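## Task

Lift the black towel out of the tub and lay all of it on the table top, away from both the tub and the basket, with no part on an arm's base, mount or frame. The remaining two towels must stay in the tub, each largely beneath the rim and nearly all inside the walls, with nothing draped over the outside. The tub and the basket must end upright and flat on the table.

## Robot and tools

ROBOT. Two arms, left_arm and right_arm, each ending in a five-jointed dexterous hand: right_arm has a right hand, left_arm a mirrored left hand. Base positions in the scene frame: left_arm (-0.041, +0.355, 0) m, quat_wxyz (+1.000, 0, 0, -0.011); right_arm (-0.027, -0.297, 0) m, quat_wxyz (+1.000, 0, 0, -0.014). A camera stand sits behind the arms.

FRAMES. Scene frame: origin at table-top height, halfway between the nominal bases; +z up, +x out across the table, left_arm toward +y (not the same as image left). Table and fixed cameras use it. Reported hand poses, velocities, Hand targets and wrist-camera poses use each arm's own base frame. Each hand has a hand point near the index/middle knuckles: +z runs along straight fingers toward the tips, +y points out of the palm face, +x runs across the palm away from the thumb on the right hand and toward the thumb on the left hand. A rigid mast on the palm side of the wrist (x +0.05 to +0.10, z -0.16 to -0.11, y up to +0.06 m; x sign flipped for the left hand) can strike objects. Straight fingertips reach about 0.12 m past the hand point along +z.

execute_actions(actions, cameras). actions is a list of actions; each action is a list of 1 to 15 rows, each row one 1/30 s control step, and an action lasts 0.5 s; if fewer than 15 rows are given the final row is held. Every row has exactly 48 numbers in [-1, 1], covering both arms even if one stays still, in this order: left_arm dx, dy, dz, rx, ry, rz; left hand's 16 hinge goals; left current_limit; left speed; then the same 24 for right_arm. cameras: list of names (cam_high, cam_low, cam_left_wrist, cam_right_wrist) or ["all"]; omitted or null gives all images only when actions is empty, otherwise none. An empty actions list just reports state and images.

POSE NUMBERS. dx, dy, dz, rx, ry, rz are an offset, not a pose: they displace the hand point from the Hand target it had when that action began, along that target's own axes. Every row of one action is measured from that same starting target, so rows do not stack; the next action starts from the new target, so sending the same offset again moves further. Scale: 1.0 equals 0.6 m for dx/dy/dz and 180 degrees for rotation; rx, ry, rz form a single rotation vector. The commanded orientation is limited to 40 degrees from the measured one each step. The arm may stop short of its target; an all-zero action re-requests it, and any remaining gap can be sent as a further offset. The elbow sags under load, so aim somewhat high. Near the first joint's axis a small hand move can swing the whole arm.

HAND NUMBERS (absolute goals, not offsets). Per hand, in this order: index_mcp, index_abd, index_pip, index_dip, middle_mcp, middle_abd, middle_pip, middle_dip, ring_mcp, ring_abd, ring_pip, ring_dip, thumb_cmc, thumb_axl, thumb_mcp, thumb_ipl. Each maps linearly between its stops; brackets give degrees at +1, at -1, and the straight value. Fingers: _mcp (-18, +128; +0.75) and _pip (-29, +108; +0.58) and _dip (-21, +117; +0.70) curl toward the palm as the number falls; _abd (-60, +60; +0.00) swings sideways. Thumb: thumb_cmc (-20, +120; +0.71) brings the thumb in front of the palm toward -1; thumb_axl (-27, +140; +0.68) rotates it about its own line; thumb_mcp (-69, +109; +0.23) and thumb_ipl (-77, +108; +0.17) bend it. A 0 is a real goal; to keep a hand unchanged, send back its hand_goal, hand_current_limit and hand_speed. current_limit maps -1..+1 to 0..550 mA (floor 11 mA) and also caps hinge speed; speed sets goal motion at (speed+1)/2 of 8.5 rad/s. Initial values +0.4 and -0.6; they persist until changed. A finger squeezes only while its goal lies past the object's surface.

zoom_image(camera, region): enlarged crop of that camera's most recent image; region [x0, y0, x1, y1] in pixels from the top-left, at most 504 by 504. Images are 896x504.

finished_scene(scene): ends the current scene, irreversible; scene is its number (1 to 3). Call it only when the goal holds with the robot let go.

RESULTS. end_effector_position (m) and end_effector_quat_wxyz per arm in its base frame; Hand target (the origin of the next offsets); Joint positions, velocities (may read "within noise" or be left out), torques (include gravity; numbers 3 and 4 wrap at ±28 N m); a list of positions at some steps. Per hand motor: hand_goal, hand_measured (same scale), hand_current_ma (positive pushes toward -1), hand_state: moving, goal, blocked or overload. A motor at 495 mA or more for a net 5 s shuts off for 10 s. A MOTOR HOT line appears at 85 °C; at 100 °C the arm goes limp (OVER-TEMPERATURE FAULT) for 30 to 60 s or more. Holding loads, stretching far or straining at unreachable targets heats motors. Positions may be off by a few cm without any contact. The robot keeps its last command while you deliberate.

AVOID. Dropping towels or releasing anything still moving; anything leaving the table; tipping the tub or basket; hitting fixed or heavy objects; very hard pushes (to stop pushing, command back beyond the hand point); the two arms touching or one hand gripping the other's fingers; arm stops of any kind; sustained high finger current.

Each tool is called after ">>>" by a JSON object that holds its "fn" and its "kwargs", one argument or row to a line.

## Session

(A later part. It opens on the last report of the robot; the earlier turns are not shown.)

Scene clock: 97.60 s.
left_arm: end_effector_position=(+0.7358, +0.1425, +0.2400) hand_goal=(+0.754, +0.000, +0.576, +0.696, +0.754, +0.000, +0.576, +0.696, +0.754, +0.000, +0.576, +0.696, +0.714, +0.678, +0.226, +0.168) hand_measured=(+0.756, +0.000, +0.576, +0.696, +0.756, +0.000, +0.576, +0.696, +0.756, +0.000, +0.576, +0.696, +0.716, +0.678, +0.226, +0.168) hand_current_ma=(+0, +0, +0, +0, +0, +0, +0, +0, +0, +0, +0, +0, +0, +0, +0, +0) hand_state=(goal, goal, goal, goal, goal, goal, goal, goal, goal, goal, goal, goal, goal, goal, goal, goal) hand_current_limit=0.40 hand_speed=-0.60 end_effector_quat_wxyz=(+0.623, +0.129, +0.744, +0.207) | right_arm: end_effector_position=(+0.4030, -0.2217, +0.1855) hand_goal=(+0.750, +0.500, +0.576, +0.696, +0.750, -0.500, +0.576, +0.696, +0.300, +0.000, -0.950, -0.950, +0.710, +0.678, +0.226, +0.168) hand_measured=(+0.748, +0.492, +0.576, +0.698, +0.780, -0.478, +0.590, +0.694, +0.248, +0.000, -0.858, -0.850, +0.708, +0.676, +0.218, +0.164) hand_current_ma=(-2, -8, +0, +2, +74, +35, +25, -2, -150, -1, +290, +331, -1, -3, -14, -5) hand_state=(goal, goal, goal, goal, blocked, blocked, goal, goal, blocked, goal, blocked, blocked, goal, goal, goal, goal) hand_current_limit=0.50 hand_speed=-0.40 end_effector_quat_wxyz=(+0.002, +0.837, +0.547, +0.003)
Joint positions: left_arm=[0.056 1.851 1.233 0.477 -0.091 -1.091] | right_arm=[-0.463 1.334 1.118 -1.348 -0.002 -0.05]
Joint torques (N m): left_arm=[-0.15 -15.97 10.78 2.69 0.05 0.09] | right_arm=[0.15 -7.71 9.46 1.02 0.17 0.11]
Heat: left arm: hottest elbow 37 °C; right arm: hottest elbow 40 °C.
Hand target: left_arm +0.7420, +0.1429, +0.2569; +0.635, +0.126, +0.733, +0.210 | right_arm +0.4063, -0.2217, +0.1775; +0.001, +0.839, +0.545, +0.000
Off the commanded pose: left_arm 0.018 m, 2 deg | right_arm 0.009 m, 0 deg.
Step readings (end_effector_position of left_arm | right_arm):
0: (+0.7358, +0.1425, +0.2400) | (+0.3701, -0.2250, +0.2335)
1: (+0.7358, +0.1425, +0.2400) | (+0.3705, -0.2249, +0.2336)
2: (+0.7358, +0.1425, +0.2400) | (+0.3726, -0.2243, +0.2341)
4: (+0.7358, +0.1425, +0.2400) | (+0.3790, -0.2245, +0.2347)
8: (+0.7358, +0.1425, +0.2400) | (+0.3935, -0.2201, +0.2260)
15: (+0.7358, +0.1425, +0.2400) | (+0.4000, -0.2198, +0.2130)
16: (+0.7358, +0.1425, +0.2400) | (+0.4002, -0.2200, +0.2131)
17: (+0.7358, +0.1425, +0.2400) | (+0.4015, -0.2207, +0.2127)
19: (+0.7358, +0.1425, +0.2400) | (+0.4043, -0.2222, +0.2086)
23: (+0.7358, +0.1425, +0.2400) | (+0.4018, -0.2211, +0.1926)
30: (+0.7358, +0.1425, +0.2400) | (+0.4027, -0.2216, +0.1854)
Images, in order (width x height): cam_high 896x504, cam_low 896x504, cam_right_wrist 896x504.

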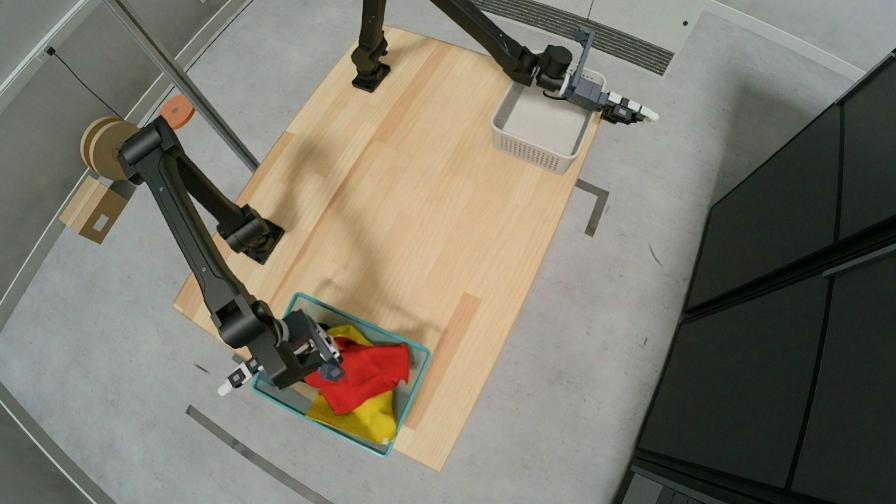

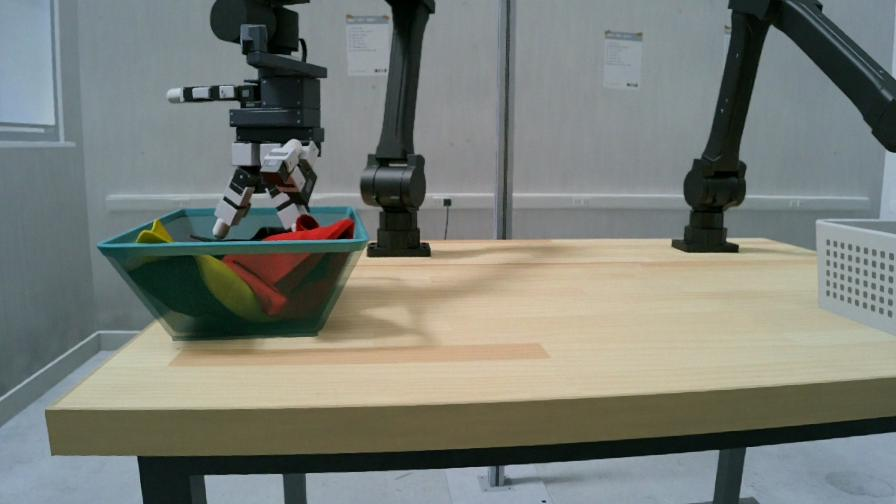

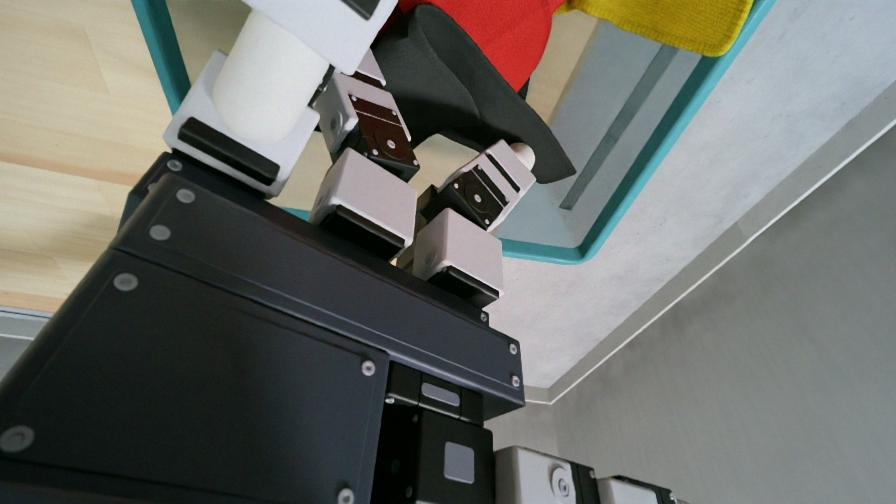

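>>> {"fn": "execute_actions", "kwargs": {
  "actions": [
    [[0,0,0,0,0,0,0.754,0,0.576,0.696,0.754,0,0.576,0.696,0.754,0,0.576,0.696,0.714,0.678,0.226,0.168,0.4,-0.6,0.017,0.05,-0.02,0,0,0,0.75,0.5,0.576,0.696,0.75,-0.35,0.576,0.696,0.75,-0.5,-0.95,-0.6,0.71,0.678,0.226,0.168,0.5,-0.4]],
    [[0,0,0,0,0,0,0.754,0,0.576,0.696,0.754,0,0.576,0.696,0.754,0,0.576,0.696,0.714,0.678,0.226,0.168,0.4,-0.6,0,0,0,0,0,0,0.75,0.5,0.576,0.696,0.75,-0.35,0.576,0.696,0.75,-0.5,-0.95,-0.6,0.71,0.678,0.226,0.168,0.5,-0.4]]
  ],
  "cameras": ["cam_low","cam_right_wrist"]
}}

Scene clock: 99.30 s.
left_arm: end_effector_position=(+0.7358, +0.1425, +0.2400) hand_goal=(+0.754, +0.000, +0.576, +0.696, +0.754, +0.000, +0.576, +0.696, +0.754, +0.000, +0.576, +0.696, +0.714, +0.678, +0.226, +0.168) hand_measured=(+0.756, +0.000, +0.576, +0.696, +0.756, +0.000, +0.576, +0.696, +0.756, +0.000, +0.576, +0.696, +0.716, +0.678, +0.226, +0.168) hand_current_ma=(+0, +0, +0, +0, +0, +0, +0, +0, +0, +0, +0, +0, +0, +0, +0, +0) hand_state=(goal, goal, goal, goal, goal, goal, goal, goal, goal, goal, goal, goal, goal, goal, goal, goal) hand_current_limit=0.40 hand_speed=-0.60 end_effector_quat_wxyz=(+0.623, +0.129, +0.744, +0.207) | right_arm: end_effector_position=(+0.4178, -0.2196, +0.1719) hand_goal=(+0.750, +0.500, +0.576, +0.696, +0.750, -0.350, +0.576, +0.696, +0.750, -0.500, -0.950, -0.600, +0.710, +0.678, +0.226, +0.168) hand_measured=(+0.748, +0.494, +0.576, +0.698, +0.764, -0.352, +0.588, +0.700, +0.748, -0.496, -0.944, -0.604, +0.708, +0.676, +0.218, +0.164) hand_current_ma=(-2, -8, +0, +2, +27, -2, +19, +6, -2, +4, +7, -3, -1, -3, -14, -5) hand_state=(goal, goal, goal, goal, goal, goal, goal, goal, goal, goal, goal, goal, goal, goal, goal, goal) hand_current_limit=0.50 hand_speed=-0.40 end_effector_quat_wxyz=(-0.013, +0.838, +0.546, -0.007)
Joint positions: left_arm=[0.056 1.851 1.233 0.477 -0.091 -1.091] | right_arm=[-0.44 1.397 1.15 -1.354 -0.002 -0.023]
Joint torques (N m): left_arm=[-0.15 -15.91 10.76 2.67 0.1 0.09] | right_arm=[0.5 -8.18 15.28 -0.05 0.15 0.12]
Heat: left arm: hottest elbow 37 °C; right arm: hottest elbow 41 °C.
Hand target: left_arm +0.7420, +0.1429, +0.2569; +0.635, +0.126, +0.733, +0.210 | right_arm +0.4379, -0.2246, +0.1895; +0.001, +0.839, +0.545, +0.000
Off the commanded pose: left_arm 0.018 m, 2 deg | right_arm 0.027 m, 2 deg.
Step readings (end_effector_position of left_arm | right_arm):
0: (+0.7358, +0.1425, +0.2400) | (+0.4030, -0.2217, +0.1855)
1: (+0.7358, +0.1425, +0.2400) | (+0.4030, -0.2218, +0.1854)
2: (+0.7358, +0.1425, +0.2400) | (+0.4033, -0.2213, +0.1847)
4: (+0.7358, +0.1425, +0.2400) | (+0.4050, -0.2192, +0.1809)
8: (+0.7358, +0.1425, +0.2400) | (+0.4126, -0.2179, +0.1702)
15: (+0.7358, +0.1425, +0.2400) | (+0.4181, -0.2195, +0.1718)
16: (+0.7358, +0.1425, +0.2400) | (+0.4181, -0.2195, +0.1719)
17: (+0.7358, +0.1425, +0.2400) | (+0.4181, -0.2196, +0.1719)
19: (+0.7358, +0.1425, +0.2400) | (+0.4179, -0.2195, +0.1719)
23: (+0.7358, +0.1425, +0.2400) | (+0.4179, -0.2196, +0.1719)
30: (+0.7358, +0.1425, +0.2400) | (+0.4178, -0.2196, +0.1719)
Images, in order (width x height): cam_low 896x504, cam_right_wrist 896x504.

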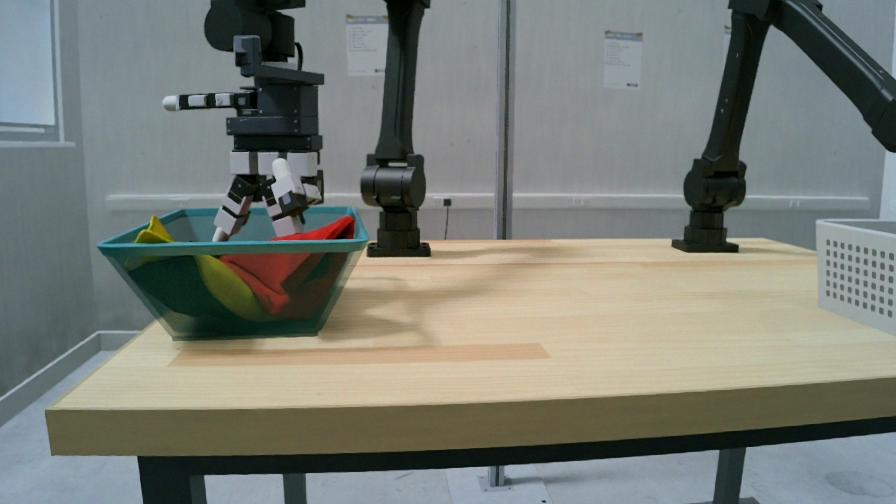

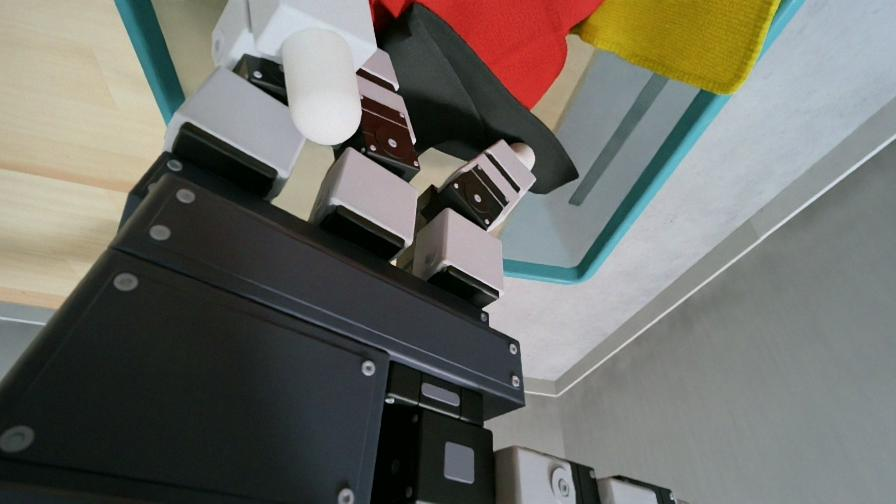

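>>> {"fn": "execute_actions", "kwargs": {
  "actions": [
    [[0,0,0,0,0,0,0.754,0,0.576,0.696,0.754,0,0.576,0.696,0.754,0,0.576,0.696,0.714,0.678,0.226,0.168,0.4,-0.6,0,0.035,0.04,0,0,0,0.75,0.5,0.576,0.696,0.75,-0.35,0.576,0.696,0.75,-0.5,-0.95,-0.6,0.71,0.678,0.226,0.168,0.5,-0.4]],
    [[0,0,0,0,0,0,0.754,0,0.576,0.696,0.754,0,0.576,0.696,0.754,0,0.576,0.696,0.714,0.678,0.226,0.168,0.4,-0.6,0,0,0,0,0,0,0.75,-0.5,0.576,0.696,0.75,0.5,0.576,0.696,0.75,-0.5,-0.95,-0.6,0.71,0.678,0.226,0.168,0.7,-0.6]],
    [[0,0,0,0,0,0,0.754,0,0.576,0.696,0.754,0,0.576,0.696,0.754,0,0.576,0.696,0.714,0.678,0.226,0.168,0.4,-0.6,0,0,0,0,0,0,0.75,-0.5,0.576,0.696,0.75,0.5,0.576,0.696,0.75,-0.5,-0.95,-0.6,0.71,0.678,0.226,0.168,0.7,-0.6]]
  ],
  "cameras": ["cam_low","cam_right_wrist"]
}}

Scene clock: 101.53 s.
left_arm: end_effector_position=(+0.7358, +0.1425, +0.2400) hand_goal=(+0.754, +0.000, +0.576, +0.696, +0.754, +0.000, +0.576, +0.696, +0.754, +0.000, +0.576, +0.696, +0.714, +0.678, +0.226, +0.168) hand_measured=(+0.756, +0.000, +0.576, +0.696, +0.756, +0.000, +0.576, +0.696, +0.756, +0.000, +0.576, +0.696, +0.716, +0.678, +0.226, +0.168) hand_current_ma=(+0, +0, +0, +0, +0, +0, +0, +0, +0, +0, +0, +0, +0, +0, +0, +0) hand_state=(goal, goal, goal, goal, goal, goal, goal, goal, goal, goal, goal, goal, goal, goal, goal, goal) hand_current_limit=0.40 hand_speed=-0.60 end_effector_quat_wxyz=(+0.623, +0.129, +0.744, +0.207) | right_arm: end_effector_position=(+0.4360, -0.2250, +0.1552) hand_goal=(+0.750, -0.500, +0.576, +0.696, +0.750, +0.500, +0.576, +0.696, +0.750, -0.500, -0.950, -0.600, +0.710, +0.678, +0.226, +0.168) hand_measured=(+0.744, +0.040, +0.574, +0.696, +0.770, +0.136, +0.592, +0.704, +0.748, -0.496, -0.944, -0.604, +0.708, +0.676, +0.218, +0.164) hand_current_ma=(-8, +467, -2, +1, +41, -467, +30, +12, -1, +4, +7, -3, -1, -3, -14, -5) hand_state=(goal, blocked, goal, goal, goal, blocked, goal, goal, goal, goal, goal, goal, goal, goal, goal, goal) hand_current_limit=0.70 hand_speed=-0.60 end_effector_quat_wxyz=(-0.016, +0.837, +0.546, -0.009)
Joint positions: left_arm=[0.056 1.851 1.233 0.477 -0.091 -1.091] | right_arm=[-0.433 1.461 1.173 -1.32 -0.002 -0.018]
Joint torques (N m): left_arm=[-0.15 -15.97 10.78 2.74 0.09 0.08] | right_arm=[0.03 -8.7 13.93 0.92 0.15 0.08]
Heat: left arm: hottest elbow 37 °C; right arm: hottest elbow 41 °C.
Hand target: left_arm +0.7420, +0.1429, +0.2569; +0.635, +0.126, +0.733, +0.210 | right_arm +0.4571, -0.2331, +0.1656; +0.001, +0.839, +0.545, +0.000
Off the commanded pose: left_arm 0.018 m, 2 deg | right_arm 0.025 m, 2 deg.
Step readings (end_effector_position of left_arm | right_arm):
0: (+0.7358, +0.1425, +0.2400) | (+0.4178, -0.2196, +0.1719)
1: (+0.7358, +0.1425, +0.2400) | (+0.4178, -0.2196, +0.1717)
2: (+0.7358, +0.1425, +0.2400) | (+0.4180, -0.2197, +0.1712)
4: (+0.7358, +0.1425, +0.2400) | (+0.4205, -0.2210, +0.1683)
8: (+0.7358, +0.1425, +0.2400) | (+0.4290, -0.2251, +0.1589)
15: (+0.7358, +0.1425, +0.2400) | (+0.4325, -0.2270, +0.1578)
16: (+0.7358, +0.1425, +0.2400) | (+0.4325, -0.2270, +0.1578)
17: (+0.7358, +0.1425, +0.2400) | (+0.4325, -0.2270, +0.1578)
19: (+0.7358, +0.1425, +0.2400) | (+0.4329, -0.2267, +0.1580)
23: (+0.7358, +0.1425, +0.2400) | (+0.4341, -0.2259, +0.1584)
30: (+0.7358, +0.1425, +0.2400) | (+0.4360, -0.2249, +0.1565)
31: (+0.7358, +0.1425, +0.2400) | (+0.4361, -0.2249, +0.1557)
32: (+0.7358, +0.1425, +0.2400) | (+0.4361, -0.2249, +0.1554)
34: (+0.7358, +0.1425, +0.2400) | (+0.4361, -0.2249, +0.1552)
38: (+0.7358, +0.1425, +0.2400) | (+0.4360, -0.2250, +0.1552)
45: (+0.7358, +0.1425, +0.2400) | (+0.4360, -0.2250, +0.1552)
Images, in order (width x height): cam_low 896x504, cam_right_wrist 896x504.

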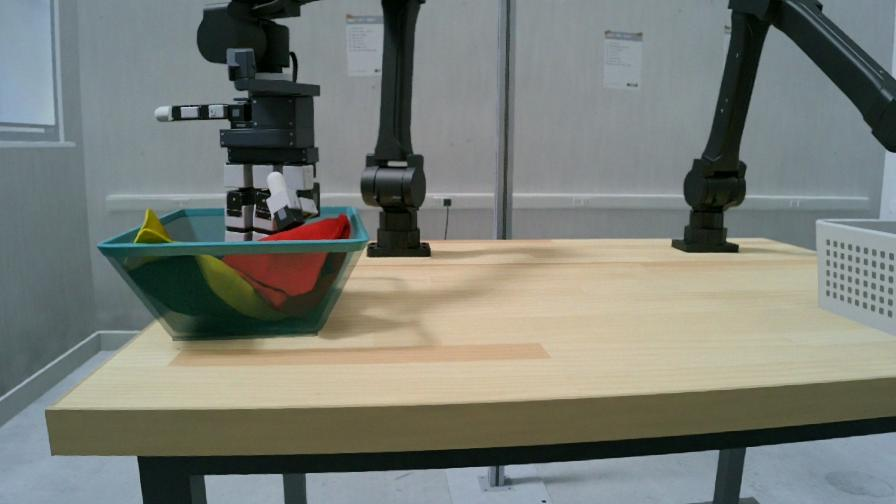

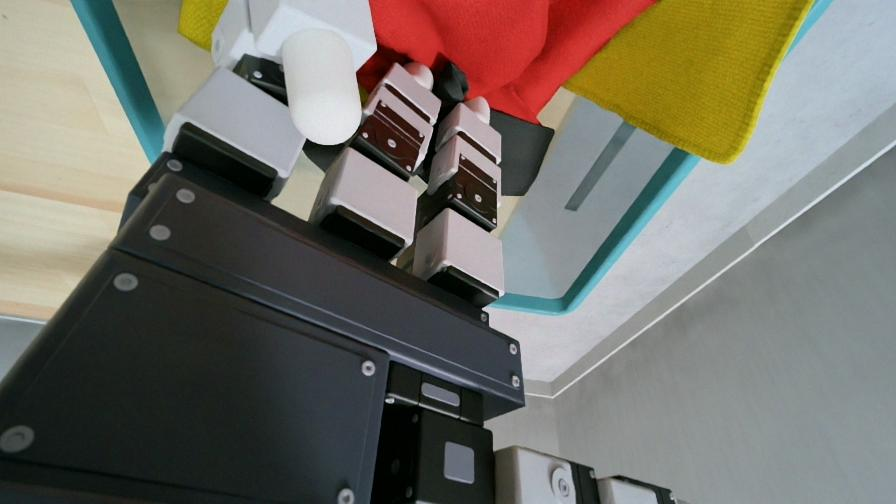

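>>> {"fn": "execute_actions", "kwargs": {
  "actions": [
    [[0,0,0,0,0,0,0.754,0,0.576,0.696,0.754,0,0.576,0.696,0.754,0,0.576,0.696,0.714,0.678,0.226,0.168,0.4,-0.6,0,0,-0.07,0,0,0,0.75,-0.5,0.576,0.696,0.75,0.5,0.576,0.696,0.75,-0.5,-0.95,-0.6,0.71,0.678,0.226,0.168,0.7,-0.6]],
    [[0,0,0,0,0,0,0.754,0,0.576,0.696,0.754,0,0.576,0.696,0.754,0,0.576,0.696,0.714,0.678,0.226,0.168,0.4,-0.6,0,0,-0.1,0,0,0,0.75,-0.5,0.576,0.696,0.75,0.5,0.576,0.696,0.75,-0.5,-0.95,-0.6,0.71,0.678,0.226,0.168,0.7,-0.6]]
  ],
  "cameras": ["cam_high","cam_low","cam_right_wrist"]
}}

Scene clock: 103.23 s.
left_arm: end_effector_position=(+0.7358, +0.1425, +0.2400) hand_goal=(+0.754, +0.000, +0.576, +0.696, +0.754, +0.000, +0.576, +0.696, +0.754, +0.000, +0.576, +0.696, +0.714, +0.678, +0.226, +0.168) hand_measured=(+0.756, +0.000, +0.576, +0.696, +0.756, +0.000, +0.576, +0.696, +0.756, +0.000, +0.576, +0.696, +0.716, +0.678, +0.226, +0.168) hand_current_ma=(+0, +0, +0, +0, +0, +0, +0, +0, +0, +0, +0, +0, +0, +0, +0, +0) hand_state=(goal, goal, goal, goal, goal, goal, goal, goal, goal, goal, goal, goal, goal, goal, goal, goal) hand_current_limit=0.40 hand_speed=-0.60 end_effector_quat_wxyz=(+0.623, +0.129, +0.744, +0.207) | right_arm: end_effector_position=(+0.4424, -0.2279, +0.2316) hand_goal=(+0.750, -0.500, +0.576, +0.696, +0.750, +0.500, +0.576, +0.696, +0.750, -0.500, -0.950, -0.600, +0.710, +0.678, +0.226, +0.168) hand_measured=(+0.734, +0.022, +0.566, +0.690, +0.768, +0.150, +0.592, +0.704, +0.750, -0.496, -0.944, -0.604, +0.708, +0.676, +0.218, +0.164) hand_current_ma=(-32, +467, -15, -6, +36, -467, +27, +12, -1, +4, +7, -3, -1, -3, -14, -5) hand_state=(goal, blocked, goal, goal, goal, blocked, goal, goal, goal, goal, goal, goal, goal, goal, goal, goal) hand_current_limit=0.70 hand_speed=-0.60 end_effector_quat_wxyz=(-0.027, +0.837, +0.546, -0.016)
Joint positions: left_arm=[0.056 1.851 1.233 0.477 -0.091 -1.091] | right_arm=[-0.433 1.459 1.379 -1.555 -0.002 -0.018]
Joint torques (N m): left_arm=[-0.32 -16.26 10.73 2.69 0.09 0.11] | right_arm=[-0.03 -11.75 16.27 -0.29 0.15 0.08]
Heat: left arm: hottest elbow 37 °C; right arm: hottest elbow 42 °C.
Hand target: left_arm +0.7420, +0.1429, +0.2569; +0.635, +0.126, +0.733, +0.210 | right_arm +0.4569, -0.2330, +0.2674; +0.001, +0.839, +0.545, +0.000
Off the commanded pose: left_arm 0.018 m, 2 deg | right_arm 0.039 m, 4 deg.
Step readings (end_effector_position of left_arm | right_arm):
0: (+0.7358, +0.1425, +0.2400) | (+0.4360, -0.2250, +0.1552)
1: (+0.7358, +0.1425, +0.2400) | (+0.4360, -0.2250, +0.1552)
2: (+0.7358, +0.1425, +0.2400) | (+0.4360, -0.2250, +0.1560)
4: (+0.7358, +0.1425, +0.2400) | (+0.4351, -0.2246, +0.1599)
8: (+0.7358, +0.1425, +0.2400) | (+0.4378, -0.2258, +0.1724)
15: (+0.7358, +0.1425, +0.2400) | (+0.4389, -0.2263, +0.1784)
16: (+0.7358, +0.1425, +0.2400) | (+0.4383, -0.2261, +0.1786)
17: (+0.7358, +0.1425, +0.2400) | (+0.4367, -0.2253, +0.1800)
19: (+0.7358, +0.1425, +0.2400) | (+0.4345, -0.2243, +0.1886)
23: (+0.7358, +0.1425, +0.2400) | (+0.4405, -0.2271, +0.2153)
30: (+0.7358, +0.1425, +0.2400) | (+0.4437, -0.2285, +0.2320)
Images, in order (width x height): cam_high 896x504, cam_low 896x504, cam_right_wrist 896x504.

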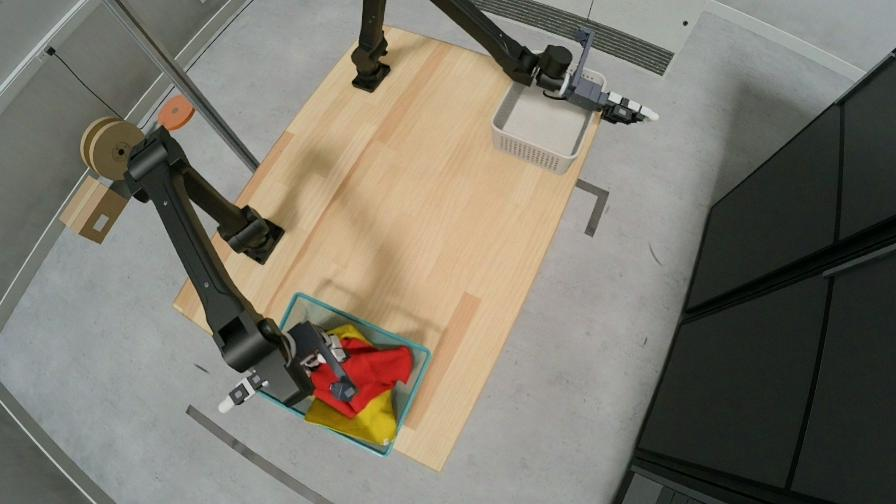

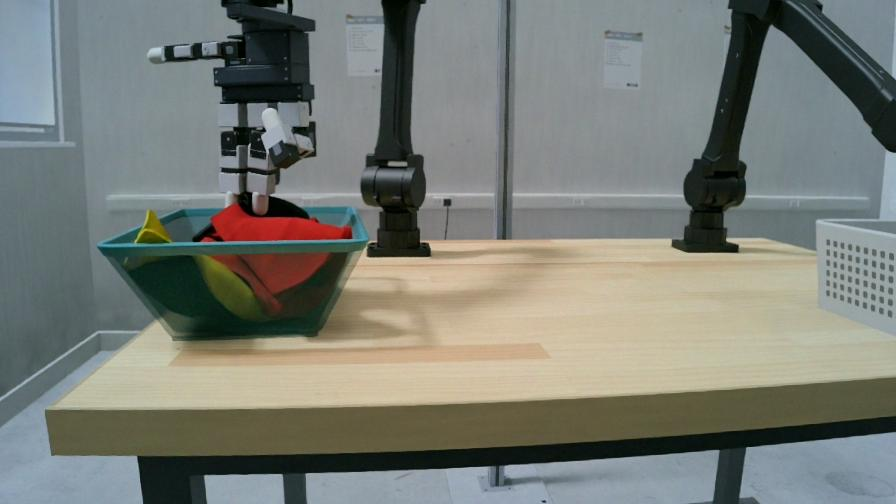

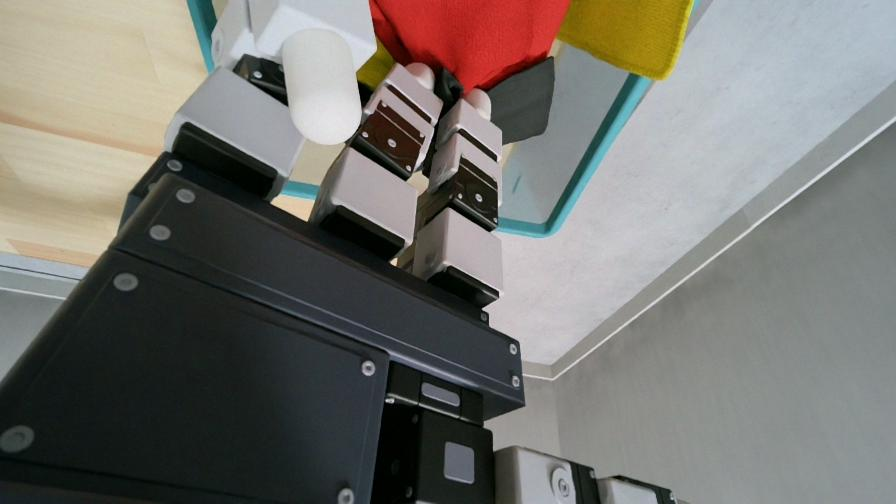

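>>> {"fn": "execute_actions", "kwargs": {
  "actions": [
    [[0,0,0,0,0,0,0.754,0,0.576,0.696,0.754,0,0.576,0.696,0.754,0,0.576,0.696,0.714,0.678,0.226,0.168,0.4,-0.6,0,0,-0.1,0,0,0,0.75,-0.5,0.576,0.696,0.75,0.5,0.576,0.696,0.75,-0.5,-0.95,-0.6,0.71,0.678,0.226,0.168,0.7,-0.6]],
    [[0,0,0,0,0,0,0.754,0,0.576,0.696,0.754,0,0.576,0.696,0.754,0,0.576,0.696,0.714,0.678,0.226,0.168,0.4,-0.6,0,0,-0.1,0,0,0,0.75,-0.5,0.576,0.696,0.75,0.5,0.576,0.696,0.75,-0.5,-0.95,-0.6,0.71,0.678,0.226,0.168,0.7,-0.6]]
  ],
  "cameras": ["cam_high","cam_low","cam_right_wrist"]
}}

Scene clock: 104.87 s.
left_arm: end_effector_position=(+0.7358, +0.1425, +0.2400) hand_goal=(+0.754, +0.000, +0.576, +0.696, +0.754, +0.000, +0.576, +0.696, +0.754, +0.000, +0.576, +0.696, +0.714, +0.678, +0.226, +0.168) hand_measured=(+0.756, +0.000, +0.576, +0.696, +0.756, +0.000, +0.576, +0.696, +0.756, +0.000, +0.576, +0.696, +0.716, +0.678, +0.226, +0.168) hand_current_ma=(+0, +0, +0, +0, +0, +0, +0, +0, +0, +0, +0, +0, +0, +0, +0, +0) hand_state=(goal, goal, goal, goal, goal, goal, goal, goal, goal, goal, goal, goal, goal, goal, goal, goal) hand_current_limit=0.40 hand_speed=-0.60 end_effector_quat_wxyz=(+0.623, +0.129, +0.744, +0.207) | right_arm: end_effector_position=(+0.4492, -0.2317, +0.3473) hand_goal=(+0.750, -0.500, +0.576, +0.696, +0.750, +0.500, +0.576, +0.696, +0.750, -0.500, -0.950, -0.600, +0.710, +0.678, +0.226, +0.168) hand_measured=(+0.732, -0.018, +0.566, +0.690, +0.768, +0.160, +0.586, +0.702, +0.750, -0.496, -0.944, -0.604, +0.708, +0.676, +0.218, +0.164) hand_current_ma=(-37, +467, -17, -6, +34, -467, +16, +7, +0, +4, +7, -3, -1, -3, -14, -5) hand_state=(goal, blocked, goal, goal, goal, blocked, goal, goal, goal, goal, goal, goal, goal, goal, goal, goal) hand_current_limit=0.70 hand_speed=-0.60 end_effector_quat_wxyz=(+0.032, +0.837, +0.546, +0.019)
Joint positions: left_arm=[0.056 1.851 1.233 0.477 -0.091 -1.091] | right_arm=[-0.433 1.406 1.597 -1.688 0.001 -0.018]
Joint torques (N m): left_arm=[-0.21 -15.85 10.7 2.66 0.08 0.08] | right_arm=[0.21 -11.58 16.64 0.08 0.28 0.08]
Heat: left arm: hottest elbow 37 °C; right arm: hottest elbow 42 °C.
Hand target: left_arm +0.7420, +0.1429, +0.2569; +0.635, +0.126, +0.733, +0.210 | right_arm +0.4567, -0.2329, +0.3877; +0.001, +0.839, +0.545, +0.000
Off the commanded pose: left_arm 0.018 m, 2 deg | right_arm 0.041 m, 4 deg.
joint sent to its limit (right arm) — joint 4 (wrist pitch), lower limit. The joint targets are off in orientation, not in position.
Step readings (end_effector_position of left_arm | right_arm):
0: (+0.7358, +0.1425, +0.2400) | (+0.4424, -0.2279, +0.2316)
1: (+0.7358, +0.1425, +0.2400) | (+0.4421, -0.2278, +0.2321)
2: (+0.7358, +0.1425, +0.2400) | (+0.4406, -0.2271, +0.2338)
4: (+0.7358, +0.1425, +0.2400) | (+0.4383, -0.2261, +0.2442)
8: (+0.7358, +0.1425, +0.2400) | (+0.4443, -0.2288, +0.2758)
15: (+0.7358, +0.1425, +0.2400) | (+0.4472, -0.2302, +0.2912)
16: (+0.7358, +0.1425, +0.2400) | (+0.4470, -0.2301, +0.2913)
17: (+0.7358, +0.1425, +0.2400) | (+0.4471, -0.2301, +0.2921)
19: (+0.7358, +0.1425, +0.2400) | (+0.4480, -0.2305, +0.2963)
23: (+0.7358, +0.1425, +0.2400) | (+0.4492, -0.2311, +0.3159)
30: (+0.7358, +0.1425, +0.2400) | (+0.4492, -0.2315, +0.3460)
Images, in order (width x height): cam_high 896x504, cam_low 896x504, cam_right_wrist 896x504.

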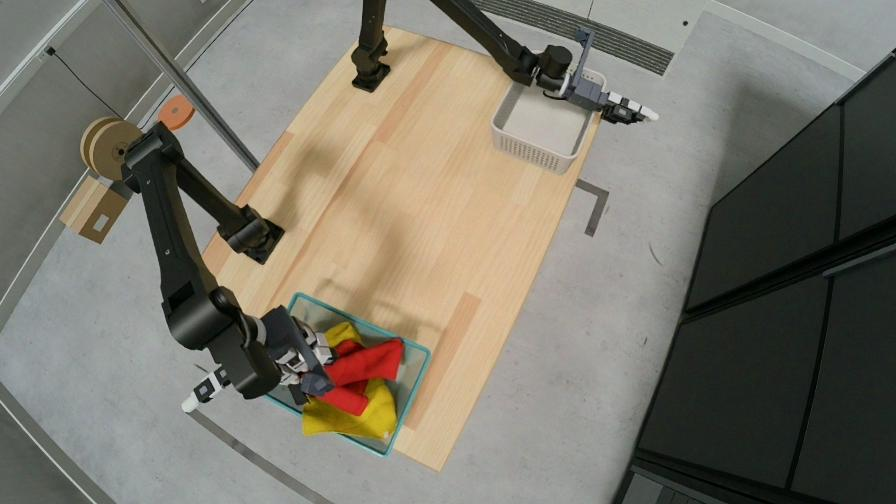

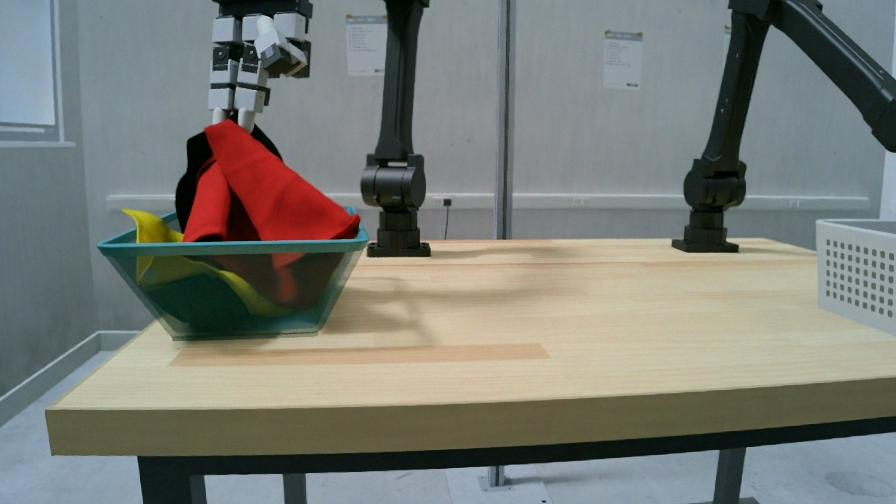

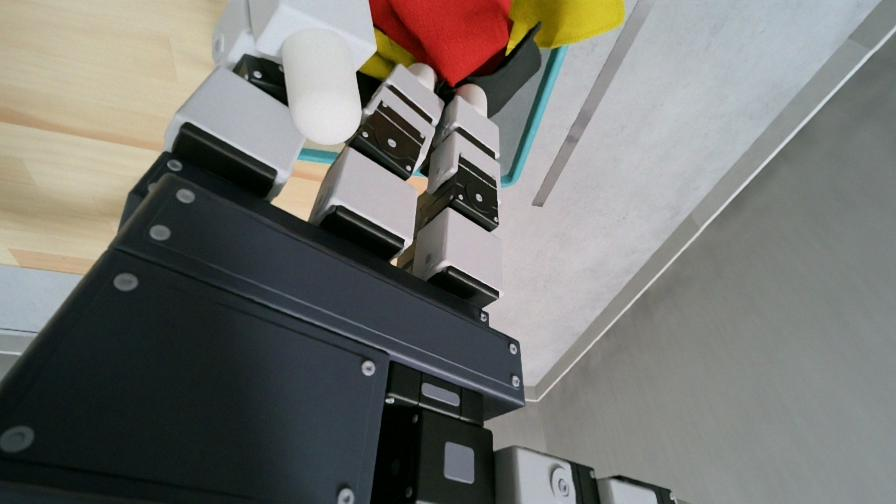

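>>> {"fn": "execute_actions", "kwargs": {
  "actions": [
    [[0,0,0,0,0,0,0.754,0,0.576,0.696,0.754,0,0.576,0.696,0.754,0,0.576,0.696,0.714,0.678,0.226,0.168,0.4,-0.6,0,0,-0.12,0,0,0,0.75,-0.5,0.576,0.696,0.75,0.5,0.576,0.696,0.75,-0.5,-0.95,-0.6,0.71,0.678,0.226,0.168,0.7,-0.6]],
    [[0,0,0,0,0,0,0.754,0,0.576,0.696,0.754,0,0.576,0.696,0.754,0,0.576,0.696,0.714,0.678,0.226,0.168,0.4,-0.6,0,0,-0.12,0,0,0,0.75,-0.5,0.576,0.696,0.75,0.5,0.576,0.696,0.75,-0.5,-0.95,-0.6,0.71,0.678,0.226,0.168,0.7,-0.6]]
  ],
  "cameras": ["cam_high","cam_low","cam_right_wrist"]
}}

Scene clock: 106.60 s.
left_arm: end_effector_position=(+0.7358, +0.1425, +0.2400) hand_goal=(+0.754, +0.000, +0.576, +0.696, +0.754, +0.000, +0.576, +0.696, +0.754, +0.000, +0.576, +0.696, +0.714, +0.678, +0.226, +0.168) hand_measured=(+0.756, +0.000, +0.576, +0.696, +0.756, +0.000, +0.576, +0.696, +0.756, +0.000, +0.576, +0.696, +0.716, +0.678, +0.226, +0.168) hand_current_ma=(+0, +0, +0, +0, +0, +0, +0, +0, +0, +0, +0, +0, +0, +0, +0, +0) hand_state=(goal, goal, goal, goal, goal, goal, goal, goal, goal, goal, goal, goal, goal, goal, goal, goal) hand_current_limit=0.40 hand_speed=-0.60 end_effector_quat_wxyz=(+0.623, +0.129, +0.744, +0.207) | right_arm: end_effector_position=(+0.4556, -0.2373, +0.4932) hand_goal=(+0.750, -0.500, +0.576, +0.696, +0.750, +0.500, +0.576, +0.696, +0.750, -0.500, -0.950, -0.600, +0.710, +0.678, +0.226, +0.168) hand_measured=(+0.732, -0.040, +0.566, +0.690, +0.772, +0.164, +0.590, +0.702, +0.750, -0.496, -0.946, -0.604, +0.710, +0.676, +0.218, +0.164) hand_current_ma=(-37, +468, -17, -7, +49, -467, +22, +7, +1, +4, +6, -3, +0, -3, -14, -5) hand_state=(goal, blocked, goal, goal, blocked, blocked, goal, goal, goal, goal, goal, goal, goal, goal, goal, goal) hand_current_limit=0.70 hand_speed=-0.60 end_effector_quat_wxyz=(+0.158, +0.824, +0.536, +0.090)
Joint positions: left_arm=[0.056 1.851 1.233 0.477 -0.091 -1.091] | right_arm=[-0.433 1.356 1.842 -1.692 0.015 -0.018]
Joint torques (N m): left_arm=[-0.09 -15.91 10.77 2.65 0.07 0.09] | right_arm=[0.44 -9.93 16.2 0.8 0.28 -0.03]
Heat: left arm: hottest elbow 37 °C; right arm: hottest elbow 42 °C.
Hand target: left_arm +0.7420, +0.1429, +0.2569; +0.635, +0.126, +0.733, +0.210 | right_arm +0.4566, -0.2328, +0.5315; +0.001, +0.839, +0.545, +0.000
Off the commanded pose: left_arm 0.018 m, 2 deg | right_arm 0.039 m, 21 deg.
joint sent to its limit (right arm) — joint 4 (wrist pitch), lower limit. The joint targets are off in orientation, not in position.
Step readings (end_effector_position of left_arm | right_arm):
0: (+0.7358, +0.1425, +0.2400) | (+0.4492, -0.2317, +0.3473)
1: (+0.7358, +0.1425, +0.2400) | (+0.4492, -0.2317, +0.3473)
2: (+0.7358, +0.1425, +0.2400) | (+0.4494, -0.2318, +0.3487)
4: (+0.7358, +0.1425, +0.2400) | (+0.4508, -0.2328, +0.3548)
8: (+0.7358, +0.1425, +0.2400) | (+0.4534, -0.2343, +0.3820)
15: (+0.7358, +0.1425, +0.2400) | (+0.4518, -0.2342, +0.4173)
16: (+0.7358, +0.1425, +0.2400) | (+0.4521, -0.2344, +0.4194)
17: (+0.7358, +0.1425, +0.2400) | (+0.4525, -0.2348, +0.4224)
19: (+0.7358, +0.1425, +0.2400) | (+0.4539, -0.2357, +0.4321)
23: (+0.7358, +0.1425, +0.2400) | (+0.4568, -0.2376, +0.4650)
30: (+0.7358, +0.1425, +0.2400) | (+0.4556, -0.2372, +0.4930)
Images, in order (width x height): cam_high 896x504, cam_low 896x504, cam_right_wrist 896x504.

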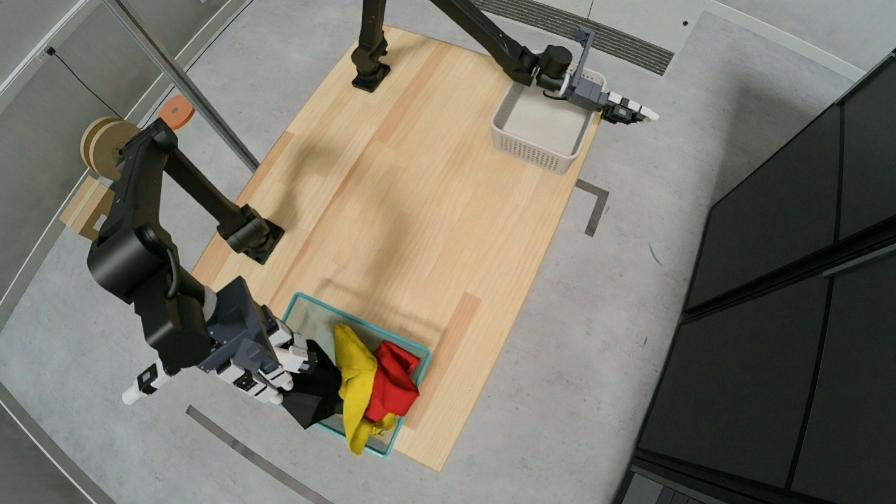

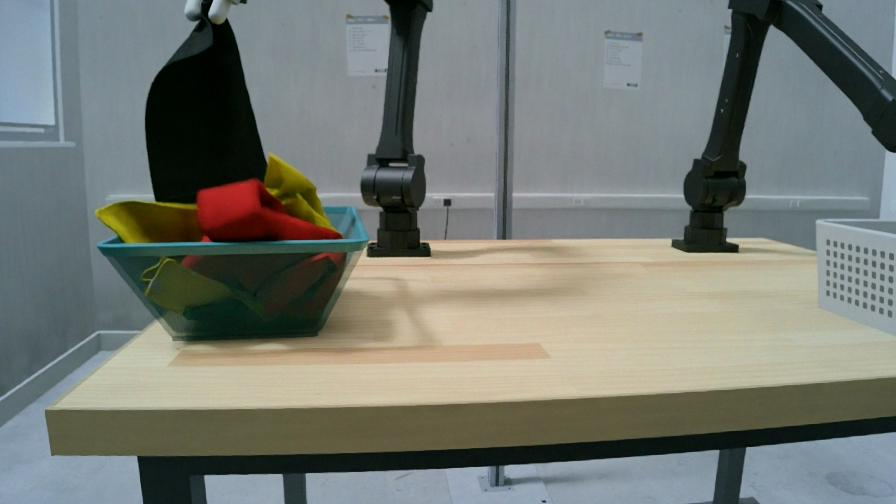

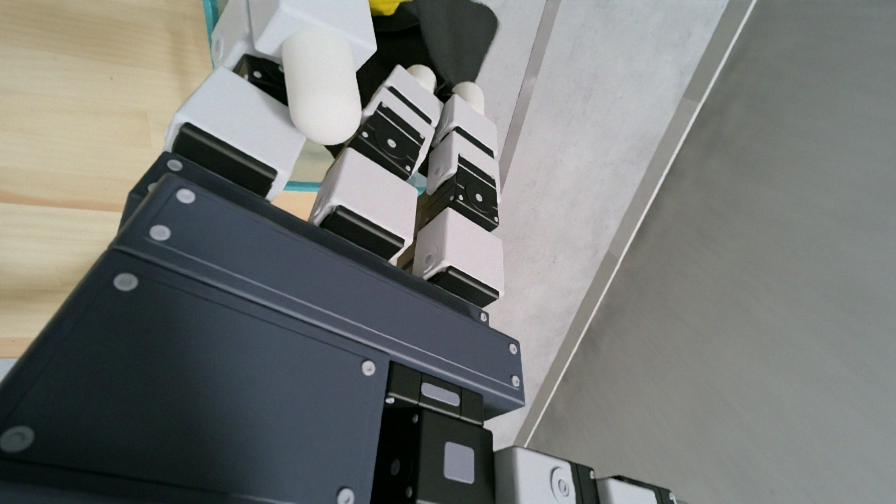

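>>> {"fn": "execute_actions", "kwargs": {
  "actions": [
    [[0,0,0,0,0,0,0.754,0,0.576,0.696,0.754,0,0.576,0.696,0.754,0,0.576,0.696,0.714,0.678,0.226,0.168,0.4,-0.6,0,0,-0.12,0,0,0,0.75,-0.5,0.576,0.696,0.75,0.5,0.576,0.696,0.75,-0.5,-0.95,-0.6,0.71,0.678,0.226,0.168,0.7,-0.6]],
    [[0,0,0,0,0,0,0.754,0,0.576,0.696,0.754,0,0.576,0.696,0.754,0,0.576,0.696,0.714,0.678,0.226,0.168,0.4,-0.6,0.08,-0.04,0,0,0,0,0.75,-0.5,0.576,0.696,0.75,0.5,0.576,0.696,0.75,-0.5,-0.95,-0.6,0.71,0.678,0.226,0.168,0.7,-0.6]],
    [[0,0,0,0,0,0,0.754,0,0.576,0.696,0.754,0,0.576,0.696,0.754,0,0.576,0.696,0.714,0.678,0.226,0.168,0.4,-0.6,0.13,-0.07,0,0,0,0,0.75,-0.5,0.576,0.696,0.75,0.5,0.576,0.696,0.75,-0.5,-0.95,-0.6,0.71,0.678,0.226,0.168,0.7,-0.6]]
  ],
  "cameras": ["cam_high","cam_low"]
}}

Scene clock: 109.70 s.
left_arm: end_effector_position=(+0.7358, +0.1425, +0.2400) hand_goal=(+0.754, +0.000, +0.576, +0.696, +0.754, +0.000, +0.576, +0.696, +0.754, +0.000, +0.576, +0.696, +0.714, +0.678, +0.226, +0.168) hand_measured=(+0.756, +0.000, +0.576, +0.696, +0.756, +0.000, +0.576, +0.696, +0.756, +0.000, +0.576, +0.696, +0.716, +0.678, +0.226, +0.168) hand_current_ma=(+0, +0, +0, +0, +0, +0, +0, +0, +0, +0, +0, +0, +0, +0, +0, +0) hand_state=(goal, goal, goal, goal, goal, goal, goal, goal, goal, goal, goal, goal, goal, goal, goal, goal) hand_current_limit=0.40 hand_speed=-0.60 end_effector_quat_wxyz=(+0.623, +0.129, +0.744, +0.207) | right_arm: end_effector_position=(+0.4529, -0.0951, +0.6010) hand_goal=(+0.750, -0.500, +0.576, +0.696, +0.750, +0.500, +0.576, +0.696, +0.750, -0.500, -0.950, -0.600, +0.710, +0.678, +0.226, +0.168) hand_measured=(+0.732, -0.042, +0.566, +0.690, +0.772, +0.164, +0.590, +0.702, +0.752, -0.496, -0.946, -0.604, +0.712, +0.676, +0.218, +0.164) hand_current_ma=(-36, +467, -17, -7, +49, -467, +22, +7, +2, +3, +5, -3, +3, -3, -13, -5) hand_state=(goal, blocked, goal, goal, blocked, blocked, goal, goal, goal, goal, goal, goal, goal, goal, goal, goal) hand_current_limit=0.70 hand_speed=-0.60 end_effector_quat_wxyz=(+0.215, +0.790, +0.539, +0.199)
Joint positions: left_arm=[0.056 1.851 1.233 0.477 -0.091 -1.091] | right_arm=[-0.079 1.262 1.973 -1.693 0.082 0.27]
Joint torques (N m): left_arm=[-0.03 -15.97 10.71 2.69 0.08 0.1] | right_arm=[0.32 -7.59 8.73 1.22 0.07 0.01]
Heat: left arm: hottest elbow 37 °C; right arm: hottest elbow 42 °C.
Hand target: left_arm +0.7420, +0.1429, +0.2569; +0.635, +0.126, +0.733, +0.210 | right_arm +0.4474, -0.0907, +0.6033; +0.001, +0.838, +0.545, +0.000
Off the commanded pose: left_arm 0.018 m, 2 deg | right_arm 0.007 m, 34 deg.
joint sent to its limit (right arm) — joint 4 (wrist pitch), lower limit. The joint targets are off in orientation, not in position.
Step readings (end_effector_position of left_arm | right_arm):
0: (+0.7358, +0.1425, +0.2400) | (+0.4555, -0.2374, +0.4932)
1: (+0.7358, +0.1425, +0.2400) | (+0.4555, -0.2374, +0.4938)
2: (+0.7358, +0.1425, +0.2400) | (+0.4554, -0.2375, +0.4964)
4: (+0.7358, +0.1425, +0.2400) | (+0.4557, -0.2380, +0.5085)
8: (+0.7358, +0.1425, +0.2400) | (+0.4547, -0.2376, +0.5477)
15: (+0.7358, +0.1425, +0.2400) | (+0.4522, -0.2366, +0.5767)
16: (+0.7358, +0.1425, +0.2400) | (+0.4525, -0.2360, +0.5769)
17: (+0.7358, +0.1425, +0.2400) | (+0.4538, -0.2334, +0.5771)
19: (+0.7358, +0.1425, +0.2400) | (+0.4573, -0.2258, +0.5774)
23: (+0.7358, +0.1425, +0.2400) | (+0.4688, -0.1962, +0.5787)
30: (+0.7358, +0.1425, +0.2400) | (+0.4677, -0.1836, +0.5839)
31: (+0.7358, +0.1425, +0.2400) | (+0.4671, -0.1830, +0.5846)
32: (+0.7358, +0.1425, +0.2400) | (+0.4671, -0.1798, +0.5853)
34: (+0.7358, +0.1425, +0.2400) | (+0.4667, -0.1649, +0.5858)
38: (+0.7358, +0.1425, +0.2400) | (+0.4678, -0.1116, +0.5892)
45: (+0.7358, +0.1425, +0.2400) | (+0.4555, -0.0920, +0.6012)
Images, in order (width x height): cam_high 896x504, cam_low 896x504.

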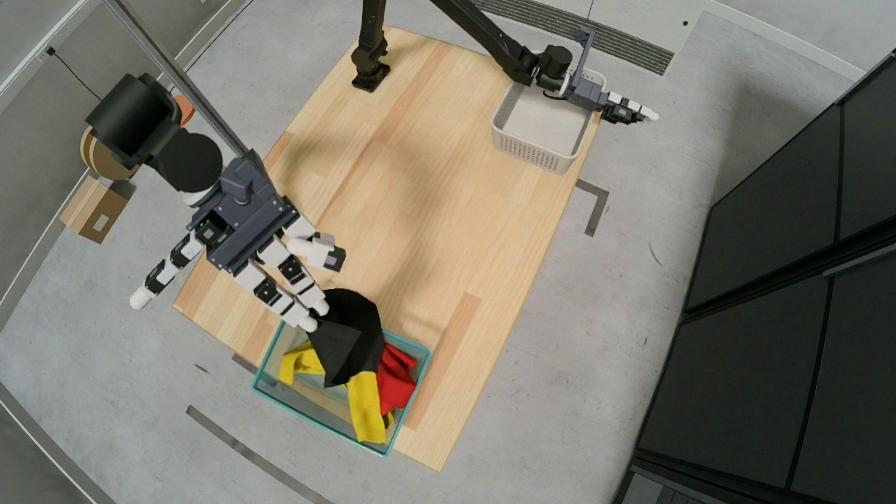

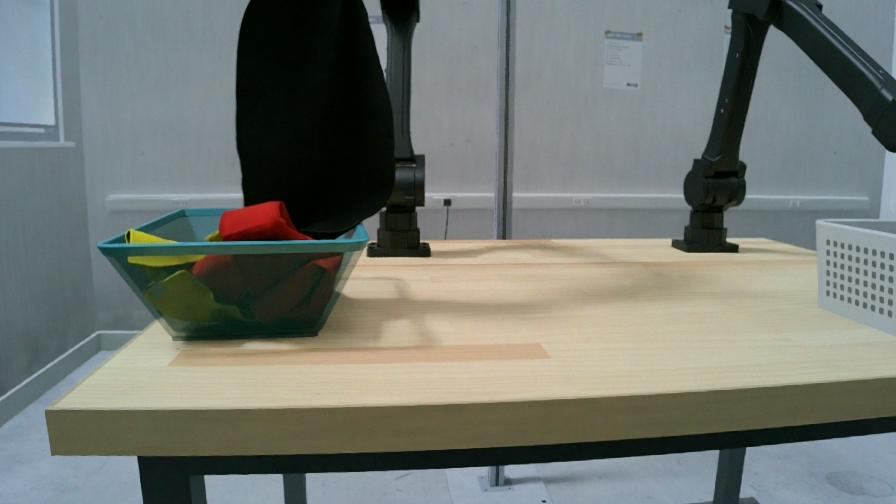

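>>> {"fn": "execute_actions", "kwargs": {
  "actions": [
    [[0,0,0,0,0,0,0.754,0,0.576,0.696,0.754,0,0.576,0.696,0.754,0,0.576,0.696,0.714,0.678,0.226,0.168,0.4,-0.6,0,0,-0.12,0,0,0,0.75,-0.5,0.576,0.696,0.75,0.5,0.576,0.696,0.75,-0.5,-0.95,-0.6,0.71,0.678,0.226,0.168,0.7,-0.6]],
    [[0,0,0,0,0,0,0.754,0,0.576,0.696,0.754,0,0.576,0.696,0.754,0,0.576,0.696,0.714,0.678,0.226,0.168,0.4,-0.6,0.13,-0.07,0,0,0,0,0.75,-0.5,0.576,0.696,0.75,0.5,0.576,0.696,0.75,-0.5,-0.95,-0.6,0.71,0.678,0.226,0.168,0.7,-0.6]],
    [[0,0,0,0,0,0,0.754,0,0.576,0.696,0.754,0,0.576,0.696,0.754,0,0.576,0.696,0.714,0.678,0.226,0.168,0.4,-0.6,0.13,-0.07,0,0,0,0,0.75,-0.5,0.576,0.696,0.75,0.5,0.576,0.696,0.75,-0.5,-0.95,-0.6,0.71,0.678,0.226,0.168,0.7,-0.6]]
  ],
  "cameras": ["cam_high","cam_low"]
}}

Scene clock: 112.23 s.
left_arm: end_effector_position=(+0.7358, +0.1425, +0.2400) hand_goal=(+0.754, +0.000, +0.576, +0.696, +0.754, +0.000, +0.576, +0.696, +0.754, +0.000, +0.576, +0.696, +0.714, +0.678, +0.226, +0.168) hand_measured=(+0.756, +0.000, +0.576, +0.696, +0.756, +0.000, +0.576, +0.696, +0.756, +0.000, +0.576, +0.696, +0.716, +0.678, +0.226, +0.168) hand_current_ma=(+0, +0, +0, +0, +0, +0, +0, +0, +0, +0, +0, +0, +0, +0, +0, +0) hand_state=(goal, goal, goal, goal, goal, goal, goal, goal, goal, goal, goal, goal, goal, goal, goal, goal) hand_current_limit=0.40 hand_speed=-0.60 end_effector_quat_wxyz=(+0.623, +0.129, +0.744, +0.207) | right_arm: end_effector_position=(+0.4370, +0.0862, +0.6508) hand_goal=(+0.750, -0.500, +0.576, +0.696, +0.750, +0.500, +0.576, +0.696, +0.750, -0.500, -0.950, -0.600, +0.710, +0.678, +0.226, +0.168) hand_measured=(+0.734, -0.042, +0.566, +0.690, +0.776, +0.164, +0.590, +0.702, +0.754, -0.496, -0.946, -0.604, +0.714, +0.676, +0.220, +0.166) hand_current_ma=(-29, +467, -17, -7, +58, -467, +22, +7, +5, +3, +4, -3, +4, -3, -11, -4) hand_state=(goal, blocked, goal, goal, blocked, blocked, goal, goal, goal, goal, goal, goal, goal, goal, goal, goal) hand_current_limit=0.70 hand_speed=-0.60 end_effector_quat_wxyz=(+0.168, +0.753, +0.555, +0.310)
Joint positions: left_arm=[0.056 1.851 1.233 0.477 -0.091 -1.091] | right_arm=[0.424 1.295 2.119 -1.695 0.187 0.656]
Joint torques (N m): left_arm=[-0.15 -16.09 10.7 2.67 0.08 0.1] | right_arm=[-0.15 -5.77 14.17 1.42 0.2 0.01]
Heat: left arm: hottest elbow 37 °C; right arm: hottest elbow 42 °C.
Hand target: left_arm +0.7420, +0.1429, +0.2569; +0.635, +0.126, +0.733, +0.210 | right_arm +0.4334, +0.0859, +0.6747; +0.012, +0.836, +0.548, +0.015
Off the commanded pose: left_arm 0.018 m, 2 deg | right_arm 0.024 m, 40 deg; orientation clipped; orientation clipped at the end of an earlier action of this call.
joint sent to its limit (right arm) — joint 4 (wrist pitch), lower limit. The joint targets are off in orientation, not in position.
Step readings (end_effector_position of left_arm | right_arm):
0: (+0.7358, +0.1425, +0.2400) | (+0.4528, -0.0951, +0.6010)
1: (+0.7358, +0.1425, +0.2400) | (+0.4528, -0.0951, +0.6010)
2: (+0.7358, +0.1425, +0.2400) | (+0.4528, -0.0951, +0.6012)
4: (+0.7358, +0.1425, +0.2400) | (+0.4526, -0.0951, +0.6052)
8: (+0.7358, +0.1425, +0.2400) | (+0.4507, -0.0950, +0.6290)
15: (+0.7358, +0.1425, +0.2400) | (+0.4434, -0.0945, +0.6558)
16: (+0.7358, +0.1425, +0.2400) | (+0.4435, -0.0938, +0.6561)
17: (+0.7358, +0.1425, +0.2400) | (+0.4436, -0.0908, +0.6567)
19: (+0.7358, +0.1425, +0.2400) | (+0.4460, -0.0719, +0.6577)
23: (+0.7358, +0.1425, +0.2400) | (+0.4499, -0.0150, +0.6573)
30: (+0.7358, +0.1425, +0.2400) | (+0.4477, -0.0014, +0.6555)
31: (+0.7358, +0.1425, +0.2400) | (+0.4474, -0.0012, +0.6553)
32: (+0.7358, +0.1425, +0.2400) | (+0.4466, +0.0017, +0.6557)
34: (+0.7358, +0.1425, +0.2400) | (+0.4443, +0.0198, +0.6565)
38: (+0.7358, +0.1425, +0.2400) | (+0.4369, +0.0751, +0.6544)
45: (+0.7358, +0.1425, +0.2400) | (+0.4374, +0.0881, +0.6513)
Images, in order (width x height): cam_high 896x504, cam_low 896x504.

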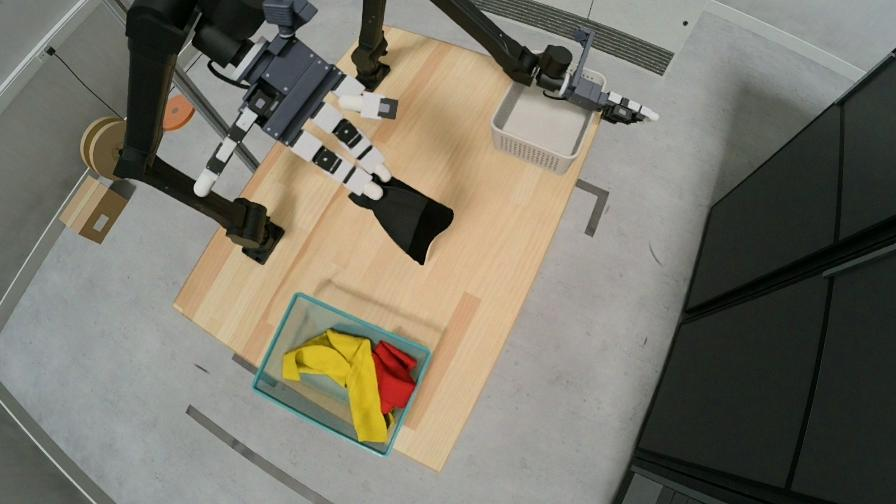

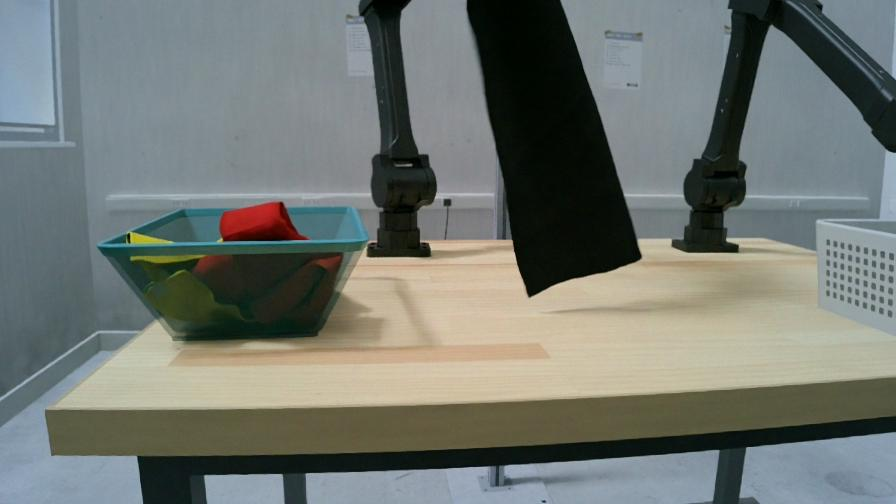

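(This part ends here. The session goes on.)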